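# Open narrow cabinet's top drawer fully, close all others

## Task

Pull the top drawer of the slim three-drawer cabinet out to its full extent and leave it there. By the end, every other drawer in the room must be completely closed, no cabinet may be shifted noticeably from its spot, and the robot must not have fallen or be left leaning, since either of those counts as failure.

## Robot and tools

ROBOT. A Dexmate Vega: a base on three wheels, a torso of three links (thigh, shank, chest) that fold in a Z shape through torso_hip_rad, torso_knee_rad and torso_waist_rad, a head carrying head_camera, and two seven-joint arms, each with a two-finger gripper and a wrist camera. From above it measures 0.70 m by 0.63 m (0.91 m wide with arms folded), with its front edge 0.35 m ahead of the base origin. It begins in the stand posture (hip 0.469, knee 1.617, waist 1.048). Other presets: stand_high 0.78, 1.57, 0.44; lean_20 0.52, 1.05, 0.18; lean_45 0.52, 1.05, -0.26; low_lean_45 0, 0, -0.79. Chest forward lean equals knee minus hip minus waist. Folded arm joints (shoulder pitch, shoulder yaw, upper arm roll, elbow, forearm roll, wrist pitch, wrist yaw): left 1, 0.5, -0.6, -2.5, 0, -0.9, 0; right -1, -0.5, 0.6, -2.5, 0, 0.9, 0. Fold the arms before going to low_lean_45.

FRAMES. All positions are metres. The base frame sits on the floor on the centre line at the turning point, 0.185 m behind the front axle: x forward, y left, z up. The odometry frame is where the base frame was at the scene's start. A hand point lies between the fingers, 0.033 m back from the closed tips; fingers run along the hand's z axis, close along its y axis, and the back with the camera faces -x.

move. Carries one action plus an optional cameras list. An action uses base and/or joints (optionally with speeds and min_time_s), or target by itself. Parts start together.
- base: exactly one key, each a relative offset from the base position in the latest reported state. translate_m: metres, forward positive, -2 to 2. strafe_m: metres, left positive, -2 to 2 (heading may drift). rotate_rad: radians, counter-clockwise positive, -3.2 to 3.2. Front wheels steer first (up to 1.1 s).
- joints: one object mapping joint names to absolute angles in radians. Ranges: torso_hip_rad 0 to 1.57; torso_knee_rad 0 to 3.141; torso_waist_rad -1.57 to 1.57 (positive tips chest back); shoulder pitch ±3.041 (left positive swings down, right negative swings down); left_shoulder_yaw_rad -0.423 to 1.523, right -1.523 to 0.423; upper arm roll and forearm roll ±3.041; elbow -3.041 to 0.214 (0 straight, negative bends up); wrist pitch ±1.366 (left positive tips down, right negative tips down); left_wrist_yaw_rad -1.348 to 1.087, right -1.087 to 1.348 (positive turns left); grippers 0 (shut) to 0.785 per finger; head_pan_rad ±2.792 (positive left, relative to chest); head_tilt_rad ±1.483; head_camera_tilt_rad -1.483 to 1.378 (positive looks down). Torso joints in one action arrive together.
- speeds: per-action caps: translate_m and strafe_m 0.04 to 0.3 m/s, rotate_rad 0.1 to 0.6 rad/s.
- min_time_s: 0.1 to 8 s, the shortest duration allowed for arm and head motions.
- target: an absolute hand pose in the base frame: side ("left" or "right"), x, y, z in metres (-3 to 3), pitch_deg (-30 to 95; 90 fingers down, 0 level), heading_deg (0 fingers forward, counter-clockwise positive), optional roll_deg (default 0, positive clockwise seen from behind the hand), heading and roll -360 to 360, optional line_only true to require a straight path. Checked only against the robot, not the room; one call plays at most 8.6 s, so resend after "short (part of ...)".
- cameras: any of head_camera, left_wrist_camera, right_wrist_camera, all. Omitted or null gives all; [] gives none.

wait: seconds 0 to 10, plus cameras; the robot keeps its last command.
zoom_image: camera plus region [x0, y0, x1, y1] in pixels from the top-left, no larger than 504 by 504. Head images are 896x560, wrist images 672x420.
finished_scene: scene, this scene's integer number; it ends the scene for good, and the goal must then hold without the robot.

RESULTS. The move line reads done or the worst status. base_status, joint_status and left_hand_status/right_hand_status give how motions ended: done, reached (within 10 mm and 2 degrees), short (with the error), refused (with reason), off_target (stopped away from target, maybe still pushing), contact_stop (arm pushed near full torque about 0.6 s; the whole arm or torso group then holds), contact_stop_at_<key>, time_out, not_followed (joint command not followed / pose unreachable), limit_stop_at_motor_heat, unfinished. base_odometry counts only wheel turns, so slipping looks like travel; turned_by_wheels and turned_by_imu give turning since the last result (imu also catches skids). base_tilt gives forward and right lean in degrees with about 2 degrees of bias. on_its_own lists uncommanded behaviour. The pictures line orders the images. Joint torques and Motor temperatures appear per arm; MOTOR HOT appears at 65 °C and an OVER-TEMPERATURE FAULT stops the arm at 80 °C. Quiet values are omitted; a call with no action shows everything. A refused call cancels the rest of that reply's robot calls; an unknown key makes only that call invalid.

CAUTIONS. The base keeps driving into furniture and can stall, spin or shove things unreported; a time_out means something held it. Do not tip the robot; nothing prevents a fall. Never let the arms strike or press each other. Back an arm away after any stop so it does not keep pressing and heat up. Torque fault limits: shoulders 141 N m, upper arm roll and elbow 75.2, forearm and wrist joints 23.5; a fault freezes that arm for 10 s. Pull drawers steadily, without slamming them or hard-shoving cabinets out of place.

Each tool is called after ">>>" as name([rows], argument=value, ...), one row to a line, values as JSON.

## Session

>>> move(joints={"head_camera_tilt_rad": 0.3}, cameras=["head_camera"])

>>> move(joints={"head_pan_rad": -1.4}, cameras=["head_camera"])

>>> move(joints={"head_pan_rad": -2.7}, cameras=["head_camera"])

>>> move(joints={"head_pan_rad": 1.5}, cameras=["head_camera"])

Scene clock: 0.83 s.
Motor temperatures (°C): left_arm=[31 31 31 26 40 35 41] | right_arm=[30 27 33 31 36 36 33]
move: done
turned_by_wheels: +0.000
turned_by_imu: +0.000
joint_status: all done
pictures: head_camera

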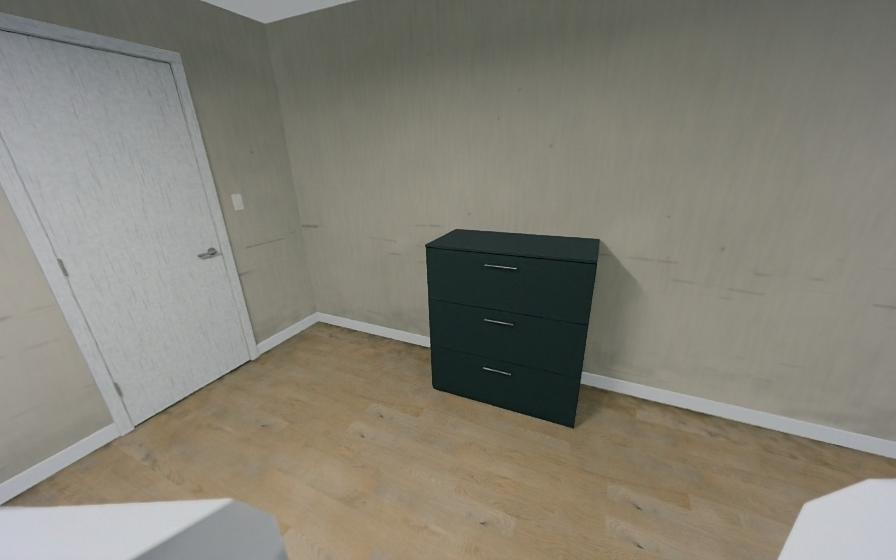

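Scene clock: 2.43 s.
move: done
turned_by_wheels: +0.000
turned_by_imu: +0.000
joint_status: all done
pictures: head_camera

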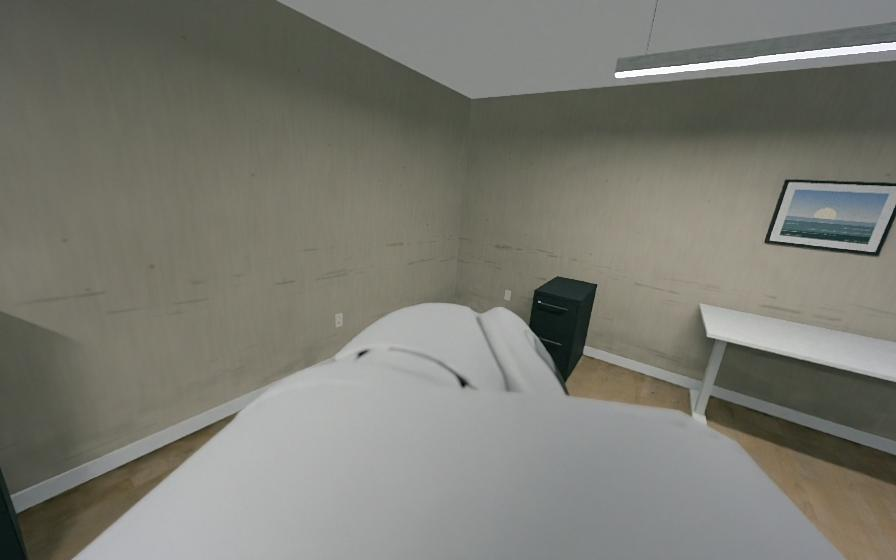

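Scene clock: 3.97 s.
move: done
turned_by_wheels: +0.000
turned_by_imu: +0.000
joint_status: all done
pictures: head_camera

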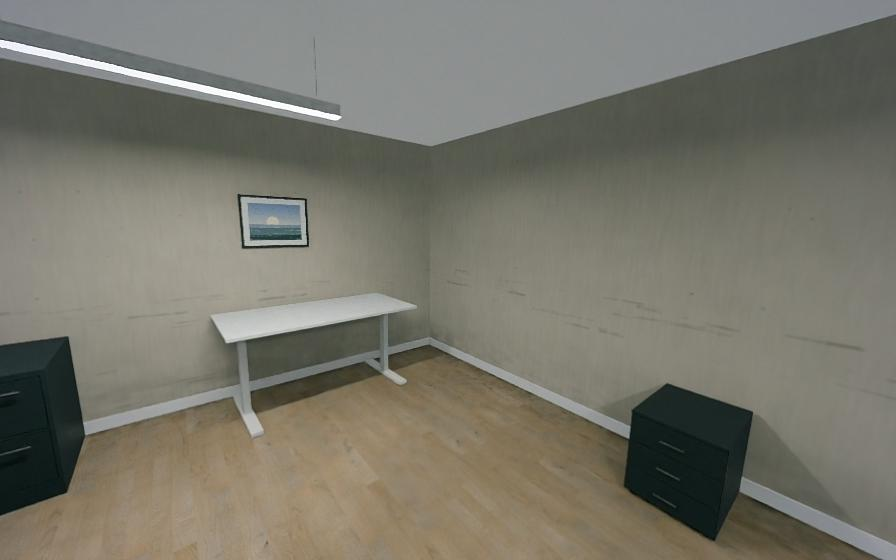

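Scene clock: 7.43 s.
Joint torques (N m): left_arm=[4.02 0.86 -0.62 -3.34 0.04 -2.68 -0.09] | right_arm=[-3.4 -1.38 0.49 -2.78 0.07 2.4 -0.25]
move: done
base_odometry: x=+0.000 y=+0.000 heading=+0.000
turned_by_wheels: +0.000
turned_by_imu: +0.000
base_tilt: forward=+0.0 right=+0.7
joint_positions: torso_hip_rad=+0.469 torso_knee_rad=+1.617 torso_waist_rad=+1.048 left_shoulder_pitch_rad=+2.189 left_shoulder_yaw_rad=-0.007 left_upper_arm_roll_rad=+0.016 left_elbow_rad=-1.090 left_forearm_roll_rad=+0.013 left_wrist_pitch_rad=-0.515 left_wrist_yaw_rad=+0.020 left_gripper_rad=+0.005 right_shoulder_pitch_rad=-2.209 right_shoulder_yaw_rad=-0.016 right_upper_arm_roll_rad=+0.009 right_elbow_rad=-1.106 right_forearm_roll_rad=-0.010 right_wrist_pitch_rad=+0.494 right_wrist_yaw_rad=-0.018 right_gripper_rad=+0.005 head_pan_rad=+1.500 head_tilt_rad=+0.000 head_camera_tilt_rad=+0.300
joint_status: all done
chest: x=-0.0111 y=+0.0000 z=+1.4155 quat_wxyz=(+0.999, +0.000, +0.050, +0.000) (m; base frame)
left_hand: x=+0.2066 y=+0.2195 z=+0.6100 quat_wxyz=(+0.429, +0.002, +0.903, +0.000) pitch_deg=+39.1 heading_deg=-0.2 roll_deg=+0.1 back=up (m; base frame)
right_hand: x=+0.1929 y=-0.2468 z=+0.6050 quat_wxyz=(+0.418, -0.007, +0.908, -0.015) pitch_deg=+40.6 heading_deg=-1.6 roll_deg=-2.5 back=up (m; base frame)
pictures: head_camera

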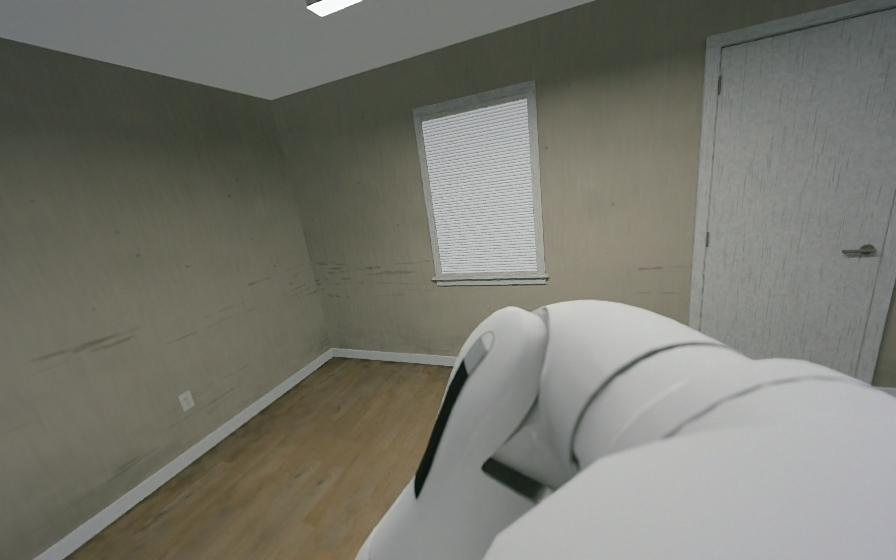

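>>> move(base={"rotate_rad": 2.93}, joints={"head_pan_rad": 0, "head_camera_tilt_rad": 0.5, "left_shoulder_pitch_rad": 1.5, "left_elbow_rad": -1.2}, cameras=["head_camera"])

Scene clock: 14.07 s.
Joint torques (N m): left_arm=[-20.42 -0.21 -1.26 -7.75 0.01 -2.04 -0.19] | right_arm=[-5.68 -1.56 0.51 -3.07 0 2.46 -0.17]
move: done
base_odometry: x=+0.003 y=+0.000 heading=+2.939
turned_by_wheels: +2.939
turned_by_imu: +2.923
base_tilt: forward=+0.0 right=+0.8
base_status: done
joint_positions: torso_hip_rad=+0.469 torso_knee_rad=+1.617 torso_waist_rad=+1.048 left_shoulder_pitch_rad=+1.500 left_shoulder_yaw_rad=-0.007 left_upper_arm_roll_rad=+0.016 left_elbow_rad=-1.200 left_forearm_roll_rad=+0.013 left_wrist_pitch_rad=-0.515 left_wrist_yaw_rad=+0.020 left_gripper_rad=+0.005 right_shoulder_pitch_rad=-2.209 right_shoulder_yaw_rad=-0.016 right_upper_arm_roll_rad=+0.009 right_elbow_rad=-1.106 right_forearm_roll_rad=-0.010 right_wrist_pitch_rad=+0.494 right_wrist_yaw_rad=-0.018 right_gripper_rad=+0.005 head_pan_rad=+0.000 head_tilt_rad=+0.000 head_camera_tilt_rad=+0.500
joint_status: all done
chest: x=-0.0111 y=+0.0000 z=+1.4155 quat_wxyz=(+0.999, +0.000, +0.050, +0.000) (m; base frame)
left_hand: x=+0.6831 y=+0.2197 z=+1.0014 quat_wxyz=(+0.747, +0.001, +0.665, +0.000) pitch_deg=-6.6 heading_deg=-0.1 roll_deg=+0.1 back=up (m; base frame)
right_hand: x=+0.1929 y=-0.2468 z=+0.6050 quat_wxyz=(+0.418, -0.007, +0.908, -0.015) pitch_deg=+40.6 heading_deg=-1.6 roll_deg=-2.5 back=up (m; base frame)
pictures: head_camera

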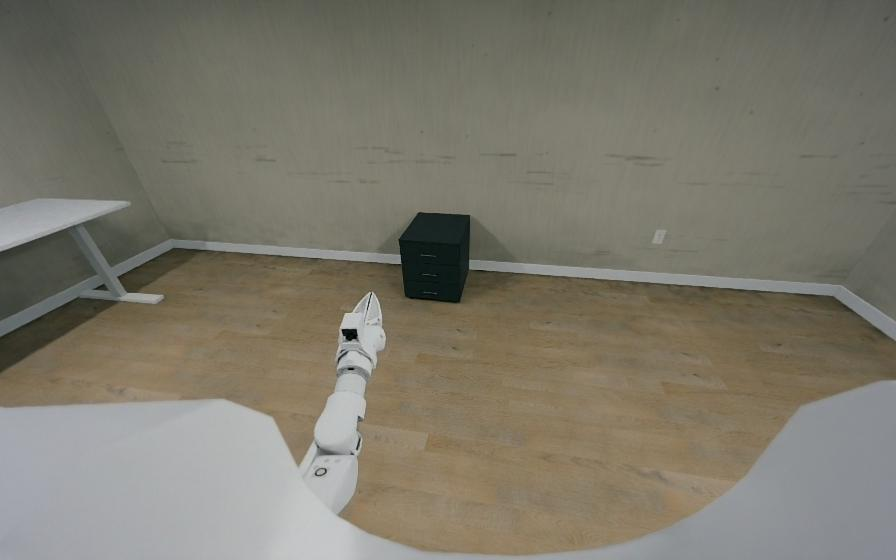

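>>> zoom_image(camera="head_camera", region=[370, 190, 510, 320])

Scaled by 3.600 from the camera's 896x560 image, which has a finer 960x600 frame.

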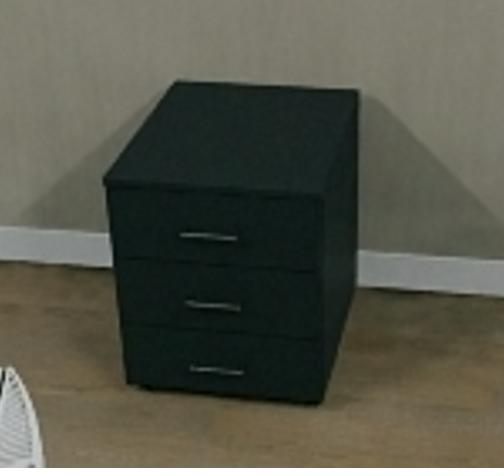

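>>> move(base={"rotate_rad": -0.17}, joints={"torso_hip_rad": 0.12, "torso_knee_rad": 0.6, "torso_waist_rad": -0.3, "head_camera_tilt_rad": -0.1}, cameras=[])

>>> move(base={"strafe_m": 0.29}, cameras=[])

>>> move(base={"translate_m": 0.7}, cameras=[])

>>> move(target={"side":"left","x":0.7,"y":0.18,"z":0.43,"pitch_deg":10,"heading_deg":0,"roll_deg":-90}, cameras=["head_camera","left_wrist_camera"])

Scene clock: 21.23 s.
move: done
turned_by_wheels: -0.170
turned_by_imu: -0.169
base_status: done
joint_status: all done
pictures: none

Scene clock: 24.17 s.
move: done
turned_by_wheels: +0.007
turned_by_imu: +0.003
base_status: done
pictures: none

Scene clock: 28.60 s.
move: done
turned_by_wheels: -0.001
turned_by_imu: -0.003
base_status: done
pictures: none

Scene clock: 28.90 s.
Joint torques (N m): left_arm=[-2.24 0.96 -1.08 -4.11 0.13 -2.58 -0.01] | right_arm=[-18.65 -0.61 0.3 1.5 0.12 0.07 0.06]
move: refused
base_odometry: x=-0.755 y=-0.019 heading=+2.775
turned_by_wheels: +0.000
turned_by_imu: +0.000
base_tilt: forward=+0.0 right=+0.8
joint_positions: torso_hip_rad=+0.120 torso_knee_rad=+0.600 torso_waist_rad=-0.300 left_shoulder_pitch_rad=+1.500 left_shoulder_yaw_rad=-0.007 left_upper_arm_roll_rad=+0.016 left_elbow_rad=-1.200 left_forearm_roll_rad=+0.013 left_wrist_pitch_rad=-0.515 left_wrist_yaw_rad=+0.020 left_gripper_rad=+0.005 right_shoulder_pitch_rad=-2.209 right_shoulder_yaw_rad=-0.016 right_upper_arm_roll_rad=+0.009 right_elbow_rad=-1.106 right_forearm_roll_rad=-0.010 right_wrist_pitch_rad=+0.494 right_wrist_yaw_rad=-0.018 right_gripper_rad=+0.005 head_pan_rad=+0.000 head_tilt_rad=+0.000 head_camera_tilt_rad=-0.100
chest: x=+0.1034 y=+0.0000 z=+1.0645 quat_wxyz=(+0.925, +0.000, +0.380, +0.000) (m; base frame)
left_hand: x=+0.3830 y=+0.2197 z=+0.3061 quat_wxyz=(+0.482, +0.001, +0.876, +0.000) pitch_deg=+32.4 heading_deg=-0.1 roll_deg=+0.1 back=up (m; base frame)
left_hand_status: refused: the arm stands too near the robot already: the left palm into the base, as the model's coarse spheres have them (needs 2.0 cm clear). Nothing moved. Move it clear with "joints".
right_hand: x=-0.2475 y=-0.2468 z=+0.3060 quat_wxyz=(+0.091, -0.011, +0.996, -0.012) pitch_deg=+79.5 heading_deg=-6.9 roll_deg=-8.2 (m; base frame)
pictures: head_camera, left_wrist_camera

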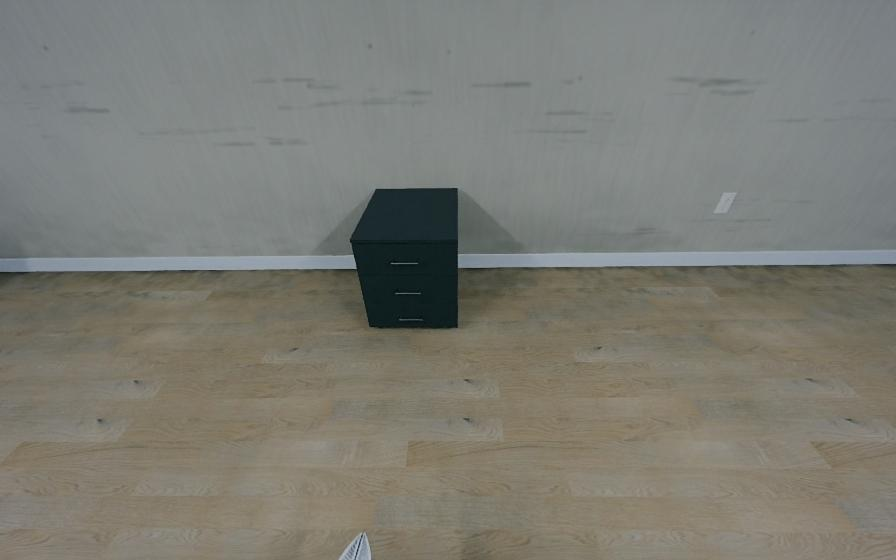

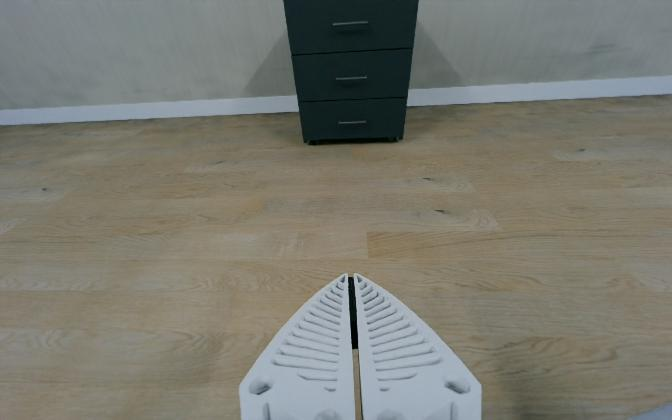

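>>> move(joints={"left_shoulder_pitch_rad": 0.892, "left_shoulder_yaw_rad": -0.281, "left_upper_arm_roll_rad": -0.303, "left_elbow_rad": -1.015, "left_forearm_roll_rad": -1.172, "left_wrist_pitch_rad": 0.097, "left_wrist_yaw_rad": -0.545, "left_gripper_rad": 0.35}, cameras=[])

>>> move(base={"translate_m": 0.42}, joints={"head_camera_tilt_rad": 0.0}, speeds={"translate_m": 0.2}, cameras=[])

>>> move(target={"side":"left","x":0.7,"y":0.175,"z":0.42,"pitch_deg":10,"heading_deg":0,"roll_deg":-90}, cameras=["head_camera","left_wrist_camera"])

>>> zoom_image(camera="head_camera", region=[290, 200, 510, 440])

Scene clock: 34.90 s.
move: done
turned_by_wheels: +0.000
turned_by_imu: +0.000
joint_status: all done
pictures: none

Scene clock: 38.20 s.
move: done
turned_by_wheels: -0.001
turned_by_imu: -0.002
base_status: done
joint_status: all done
pictures: none

Scene clock: 40.33 s.
Joint torques (N m): left_arm=[-17.94 -0.64 -1.18 -4.4 0.14 -0.4 -1.56] | right_arm=[-18.59 -2.79 -0.16 2.37 -0.01 1.12 0.07]
move: done
base_odometry: x=-1.147 y=+0.131 heading=+2.774
turned_by_wheels: +0.000
turned_by_imu: +0.000
base_tilt: forward=+0.1 right=+0.7
joint_positions: torso_hip_rad=+0.120 torso_knee_rad=+0.600 torso_waist_rad=-0.300 left_shoulder_pitch_rad=+0.810 left_shoulder_yaw_rad=-0.257 left_upper_arm_roll_rad=-0.320 left_elbow_rad=-0.824 left_forearm_roll_rad=-1.166 left_wrist_pitch_rad=+0.051 left_wrist_yaw_rad=-0.644 left_gripper_rad=+0.350 right_shoulder_pitch_rad=-2.209 right_shoulder_yaw_rad=-0.016 right_upper_arm_roll_rad=+0.009 right_elbow_rad=-1.106 right_forearm_roll_rad=-0.010 right_wrist_pitch_rad=+0.494 right_wrist_yaw_rad=-0.018 right_gripper_rad=+0.005 head_pan_rad=+0.000 head_tilt_rad=+0.000 head_camera_tilt_rad=+0.000
chest: x=+0.1035 y=+0.0000 z=+1.0645 quat_wxyz=(+0.925, +0.000, +0.380, +0.000) (m; base frame)
left_hand: x=+0.6998 y=+0.1749 z=+0.4201 quat_wxyz=(+0.454, -0.542, +0.542, -0.454) pitch_deg=+10.0 heading_deg=+0.0 roll_deg=+90.0 (m; base frame)
left_hand_status: reached (straight line, planned for 0.9 s): 0 mm and 0.0 deg off.
right_hand: x=-0.2475 y=-0.2468 z=+0.3060 quat_wxyz=(+0.091, -0.011, +0.996, -0.012) pitch_deg=+79.5 heading_deg=-6.9 roll_deg=-8.2 (m; base frame)
pictures: head_camera, left_wrist_camera

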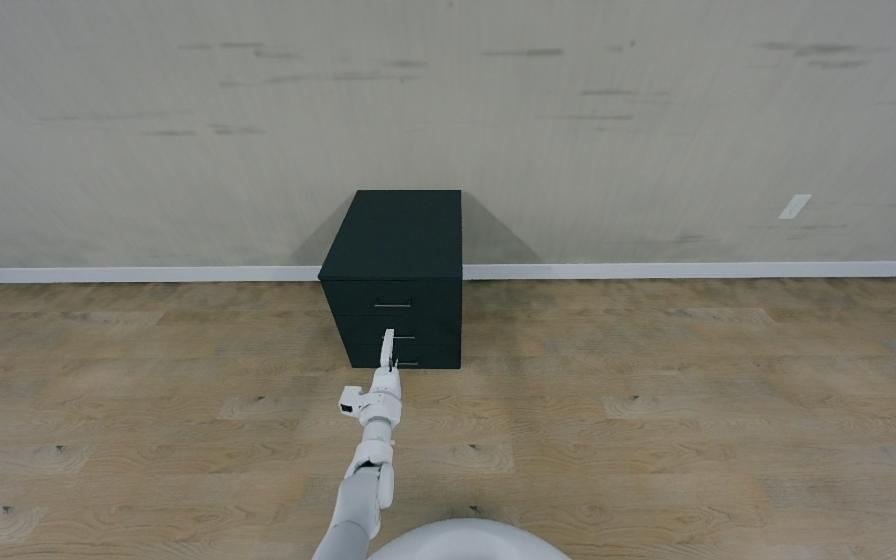

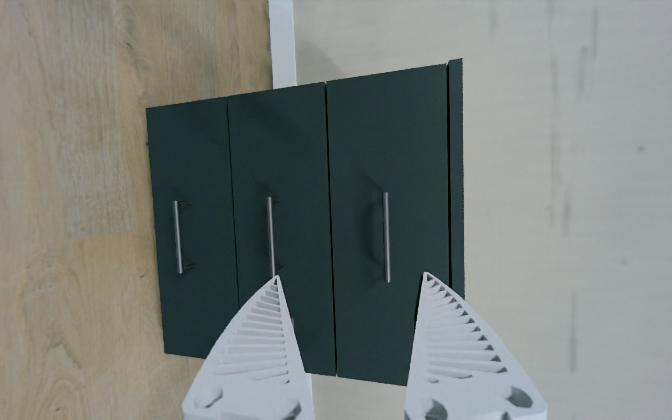

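Scaled by 2.100 from the camera's 896x560 image, which has a finer 960x600 frame.

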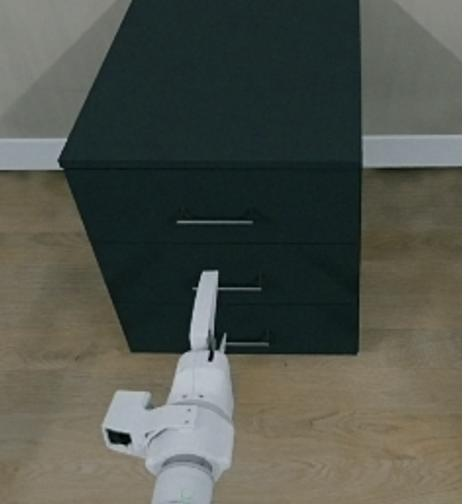

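>>> move(target={"side":"left","x":0.7,"y":0.163,"z":0.438,"pitch_deg":10,"heading_deg":0,"roll_deg":-90}, cameras=[])

>>> move(base={"translate_m": 0.14}, speeds={"translate_m": 0.1}, cameras=[])

>>> wait(seconds=0.1, cameras=["head_camera","left_wrist_camera"])

>>> zoom_image(camera="head_camera", region=[290, 200, 510, 440])

Scene clock: 42.77 s.
move: done
turned_by_wheels: +0.000
turned_by_imu: +0.000
left_hand_status: reached (straight line, planned for 0.8 s): 1 mm and 0.0 deg off.
pictures: none

Scene clock: 44.97 s.
move: done
turned_by_wheels: -0.001
turned_by_imu: -0.001
base_status: done
pictures: none

Scene clock: 45.07 s.
Joint torques (N m): left_arm=[-7.68 -6.3 4.86 -5.29 0.14 0.55 -0.87] | right_arm=[-18.13 -1.44 0.38 2.29 0.25 1.06 -0.14]
base_odometry: x=-1.278 y=+0.181 heading=+2.774
turned_by_wheels: +0.000
turned_by_imu: +0.000
base_tilt: forward=+0.1 right=+0.7
base_status: done
joint_positions: torso_hip_rad=+0.120 torso_knee_rad=+0.600 torso_waist_rad=-0.300 left_shoulder_pitch_rad=+0.880 left_shoulder_yaw_rad=-0.305 left_upper_arm_roll_rad=-0.292 left_elbow_rad=-0.981 left_forearm_roll_rad=-1.156 left_wrist_pitch_rad=+0.061 left_wrist_yaw_rad=-0.562 left_gripper_rad=+0.350 right_shoulder_pitch_rad=-2.209 right_shoulder_yaw_rad=-0.016 right_upper_arm_roll_rad=+0.009 right_elbow_rad=-1.106 right_forearm_roll_rad=-0.010 right_wrist_pitch_rad=+0.494 right_wrist_yaw_rad=-0.018 right_gripper_rad=+0.005 head_pan_rad=+0.000 head_tilt_rad=+0.000 head_camera_tilt_rad=+0.000
chest: x=+0.1035 y=+0.0000 z=+1.0645 quat_wxyz=(+0.925, +0.000, +0.380, +0.000) (m; base frame)
left_hand: x=+0.7000 y=+0.1632 z=+0.4380 quat_wxyz=(+0.455, -0.542, +0.542, -0.454) pitch_deg=+10.0 heading_deg=+0.0 roll_deg=-90.0 (m; base frame)
right_hand: x=-0.2475 y=-0.2468 z=+0.3060 quat_wxyz=(+0.091, -0.011, +0.996, -0.012) pitch_deg=+79.5 heading_deg=-6.9 roll_deg=-8.2 (m; base frame)
wait: 0.10 s; no rest
pictures: head_camera, left_wrist_camera

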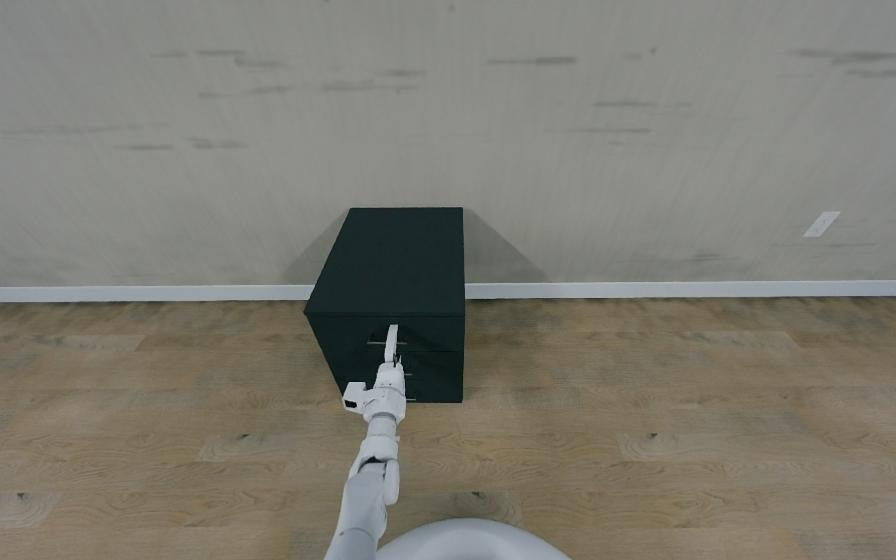

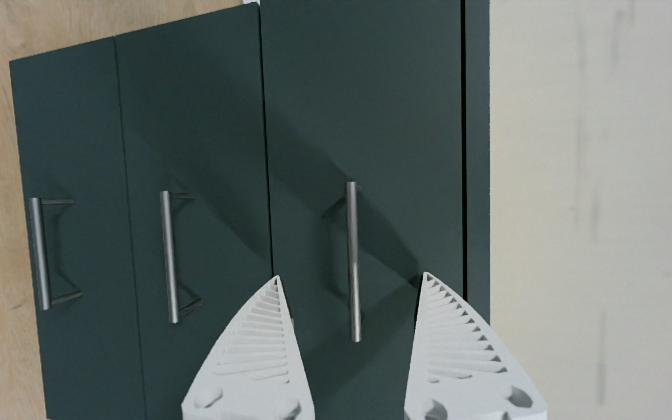

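Scaled by 2.100 from the camera's 896x560 image, which has a finer 960x600 frame.

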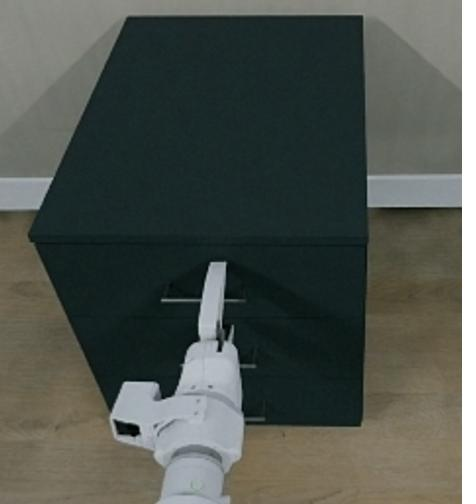

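>>> move(base={"translate_m": 0.03}, speeds={"translate_m": 0.06}, cameras=[])

>>> move(joints={"left_gripper_rad": 0.0}, cameras=["head_camera","left_wrist_camera"])

>>> zoom_image(camera="head_camera", region=[290, 200, 510, 440])

Scene clock: 46.43 s.
move: done
turned_by_wheels: +0.000
turned_by_imu: +0.000
base_status: done
pictures: none

Scene clock: 47.43 s.
Joint torques (N m): left_arm=[-28.04 -4.87 5.09 -9.25 0.11 -0.6 -1.03] | right_arm=[-18.68 -0.65 0.44 2.85 0.13 0.43 -0.05]
move: done
base_odometry: x=-1.306 y=+0.192 heading=+2.773
turned_by_wheels: +0.000
turned_by_imu: +0.000
base_tilt: forward=+0.1 right=+0.8
joint_positions: torso_hip_rad=+0.120 torso_knee_rad=+0.600 torso_waist_rad=-0.300 left_shoulder_pitch_rad=+0.881 left_shoulder_yaw_rad=-0.305 left_upper_arm_roll_rad=-0.292 left_elbow_rad=-0.981 left_forearm_roll_rad=-1.156 left_wrist_pitch_rad=+0.062 left_wrist_yaw_rad=-0.562 left_gripper_rad=+0.000 right_shoulder_pitch_rad=-2.209 right_shoulder_yaw_rad=-0.016 right_upper_arm_roll_rad=+0.009 right_elbow_rad=-1.106 right_forearm_roll_rad=-0.010 right_wrist_pitch_rad=+0.494 right_wrist_yaw_rad=-0.018 right_gripper_rad=+0.005 head_pan_rad=+0.000 head_tilt_rad=+0.000 head_camera_tilt_rad=+0.000
joint_status: all done
chest: x=+0.1034 y=+0.0000 z=+1.0645 quat_wxyz=(+0.925, +0.000, +0.380, +0.000) (m; base frame)
left_hand: x=+0.6994 y=+0.1631 z=+0.4374 quat_wxyz=(+0.454, -0.542, +0.542, -0.454) pitch_deg=+10.1 heading_deg=+0.0 roll_deg=+90.0 (m; base frame)
right_hand: x=-0.2475 y=-0.2468 z=+0.3060 quat_wxyz=(+0.091, -0.011, +0.996, -0.012) pitch_deg=+79.5 heading_deg=-6.9 roll_deg=-8.2 (m; base frame)
pictures: head_camera, left_wrist_camera

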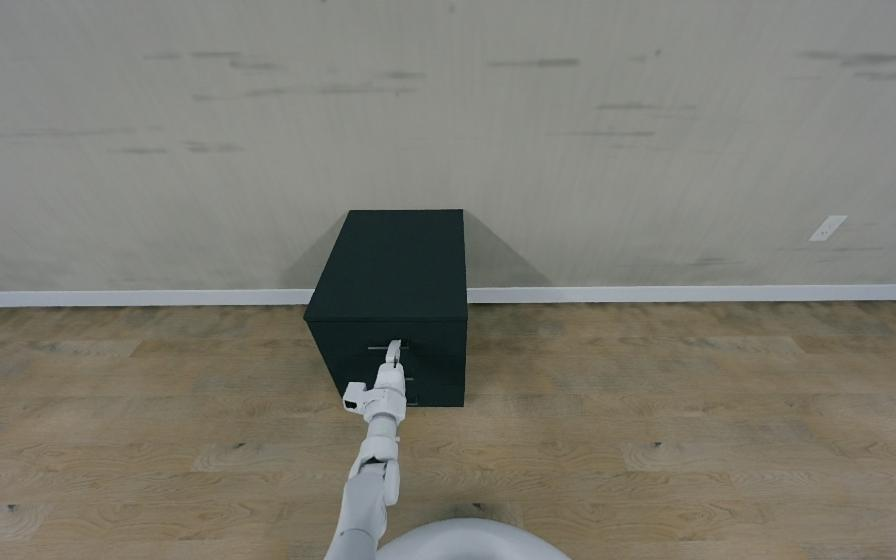

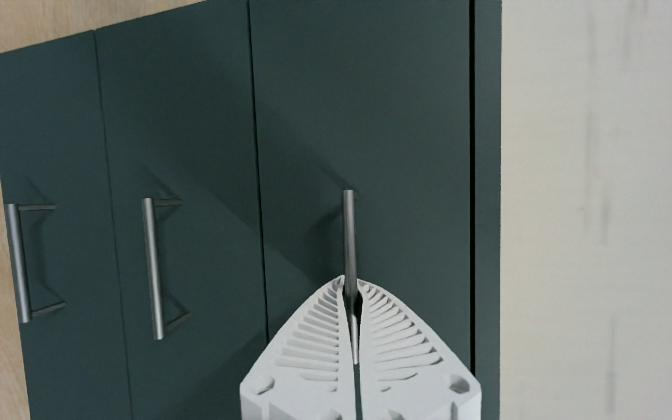

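Scaled by 2.100 from the camera's 896x560 image, which has a finer 960x600 frame.

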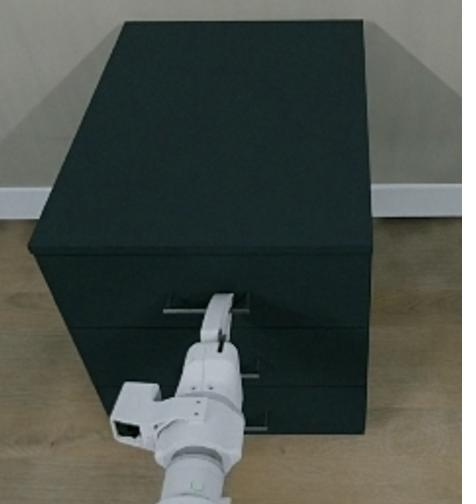

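>>> move(base={"translate_m": -0.3}, speeds={"translate_m": 0.12}, cameras=["head_camera"])

>>> move(base={"translate_m": -0.13}, speeds={"translate_m": 0.05}, cameras=["head_camera","left_wrist_camera"])

Scene clock: 51.00 s.
move: done
turned_by_wheels: -0.001
turned_by_imu: +0.000
base_status: done
pictures: head_camera

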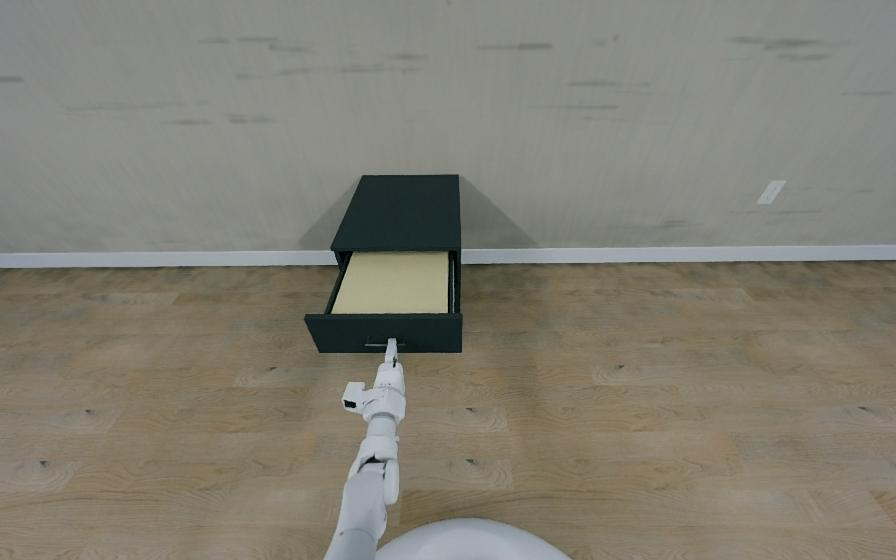

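Scene clock: 54.33 s.
Joint torques (N m): left_arm=[-8.27 -5.5 4.67 -4.95 0.32 0.23 -1.04] | right_arm=[-18.95 -1.28 0.58 2.66 0.24 1.13 -0.26]
move: done
base_odometry: x=-0.905 y=+0.037 heading=+2.772
turned_by_wheels: -0.001
turned_by_imu: -0.001
base_tilt: forward=+0.1 right=+0.7
base_status: done
joint_positions: torso_hip_rad=+0.120 torso_knee_rad=+0.600 torso_waist_rad=-0.300 left_shoulder_pitch_rad=+0.880 left_shoulder_yaw_rad=-0.305 left_upper_arm_roll_rad=-0.292 left_elbow_rad=-0.981 left_forearm_roll_rad=-1.156 left_wrist_pitch_rad=+0.061 left_wrist_yaw_rad=-0.562 left_gripper_rad=+0.000 right_shoulder_pitch_rad=-2.209 right_shoulder_yaw_rad=-0.016 right_upper_arm_roll_rad=+0.009 right_elbow_rad=-1.106 right_forearm_roll_rad=-0.010 right_wrist_pitch_rad=+0.494 right_wrist_yaw_rad=-0.018 right_gripper_rad=+0.005 head_pan_rad=+0.000 head_tilt_rad=+0.000 head_camera_tilt_rad=+0.000
chest: x=+0.1034 y=+0.0000 z=+1.0646 quat_wxyz=(+0.925, +0.000, +0.380, +0.000) (m; base frame)
left_hand: x=+0.6999 y=+0.1632 z=+0.4380 quat_wxyz=(+0.455, -0.542, +0.542, -0.454) pitch_deg=+10.0 heading_deg=+0.0 roll_deg=-90.0 (m; base frame)
right_hand: x=-0.2474 y=-0.2468 z=+0.3060 quat_wxyz=(+0.091, -0.011, +0.996, -0.012) pitch_deg=+79.5 heading_deg=-6.9 roll_deg=-8.2 (m; base frame)
pictures: head_camera, left_wrist_camera

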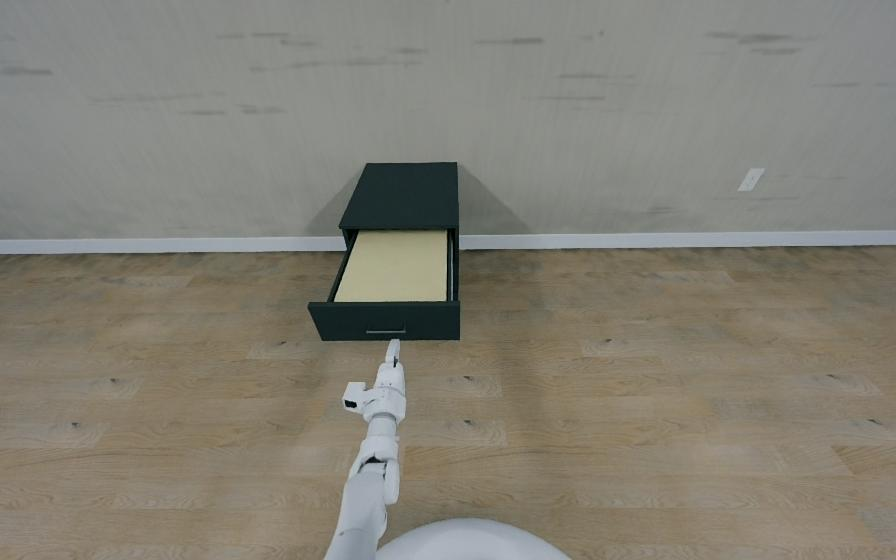

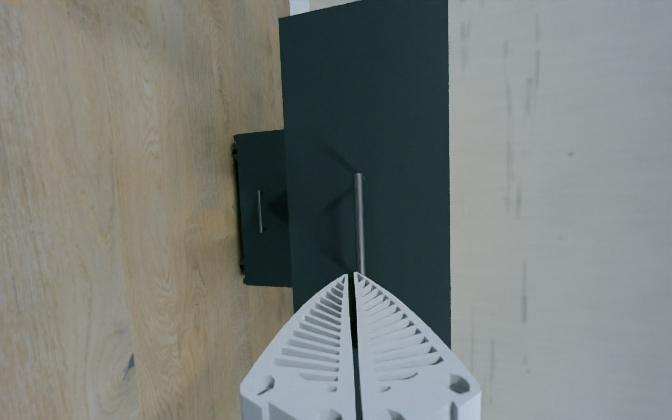

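>>> move(joints={"head_pan_rad": 1.7, "head_camera_tilt_rad": -0.1}, cameras=["head_camera"])

>>> move(joints={"head_pan_rad": 2.7, "head_camera_tilt_rad": 0.7}, cameras=["head_camera"])

Scene clock: 56.43 s.
move: done
turned_by_wheels: +0.000
turned_by_imu: +0.000
joint_status: all done
pictures: head_camera

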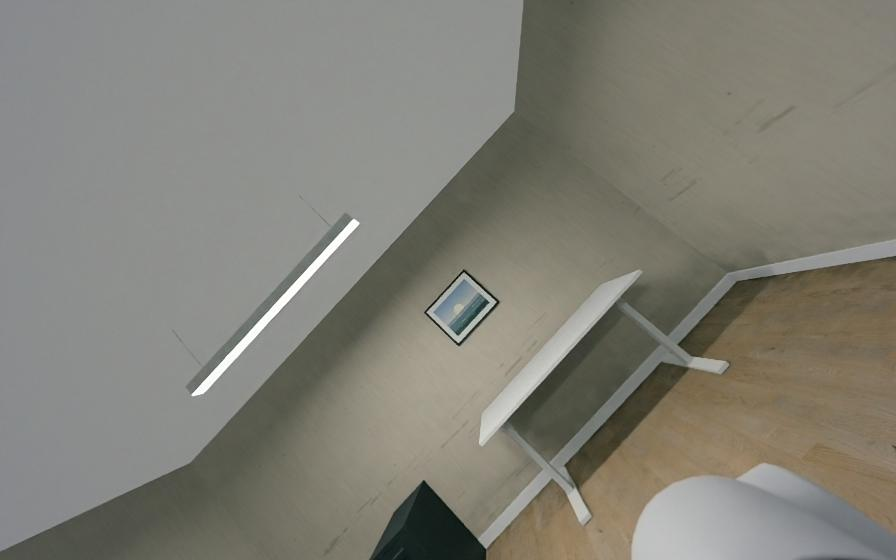

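Scene clock: 57.77 s.
Joint torques (N m): left_arm=[-8.52 -4.85 4.56 -4.65 0.34 0.3 -1.19] | right_arm=[-19.96 -0.88 0.42 1.8 0.07 0.66 0]
move: done
base_odometry: x=-0.905 y=+0.037 heading=+2.772
turned_by_wheels: +0.000
turned_by_imu: +0.000
base_tilt: forward=+0.0 right=+0.8
joint_positions: torso_hip_rad=+0.120 torso_knee_rad=+0.600 torso_waist_rad=-0.300 left_shoulder_pitch_rad=+0.880 left_shoulder_yaw_rad=-0.305 left_upper_arm_roll_rad=-0.292 left_elbow_rad=-0.981 left_forearm_roll_rad=-1.156 left_wrist_pitch_rad=+0.061 left_wrist_yaw_rad=-0.562 left_gripper_rad=+0.000 right_shoulder_pitch_rad=-2.209 right_shoulder_yaw_rad=-0.016 right_upper_arm_roll_rad=+0.009 right_elbow_rad=-1.106 right_forearm_roll_rad=-0.010 right_wrist_pitch_rad=+0.494 right_wrist_yaw_rad=-0.018 right_gripper_rad=+0.005 head_pan_rad=+2.700 head_tilt_rad=+0.000 head_camera_tilt_rad=+0.700
joint_status: all done
chest: x=+0.1034 y=+0.0000 z=+1.0646 quat_wxyz=(+0.925, +0.000, +0.380, +0.000) (m; base frame)
left_hand: x=+0.6999 y=+0.1632 z=+0.4380 quat_wxyz=(+0.455, -0.542, +0.542, -0.454) pitch_deg=+10.0 heading_deg=+0.0 roll_deg=-90.0 (m; base frame)
right_hand: x=-0.2474 y=-0.2468 z=+0.3060 quat_wxyz=(+0.091, -0.011, +0.996, -0.012) pitch_deg=+79.5 heading_deg=-6.9 roll_deg=-8.2 (m; base frame)
pictures: head_camera

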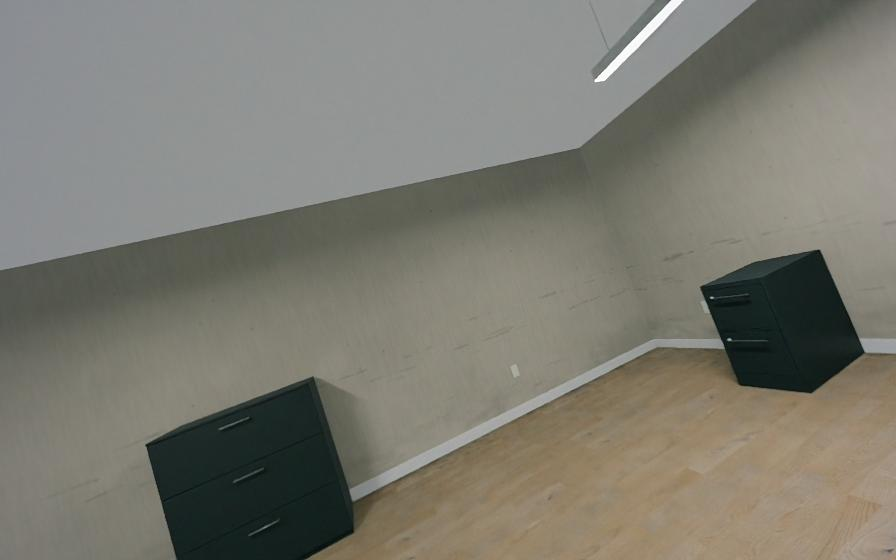

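>>> finished_scene(scene=2)

The scene is finished: the task was done.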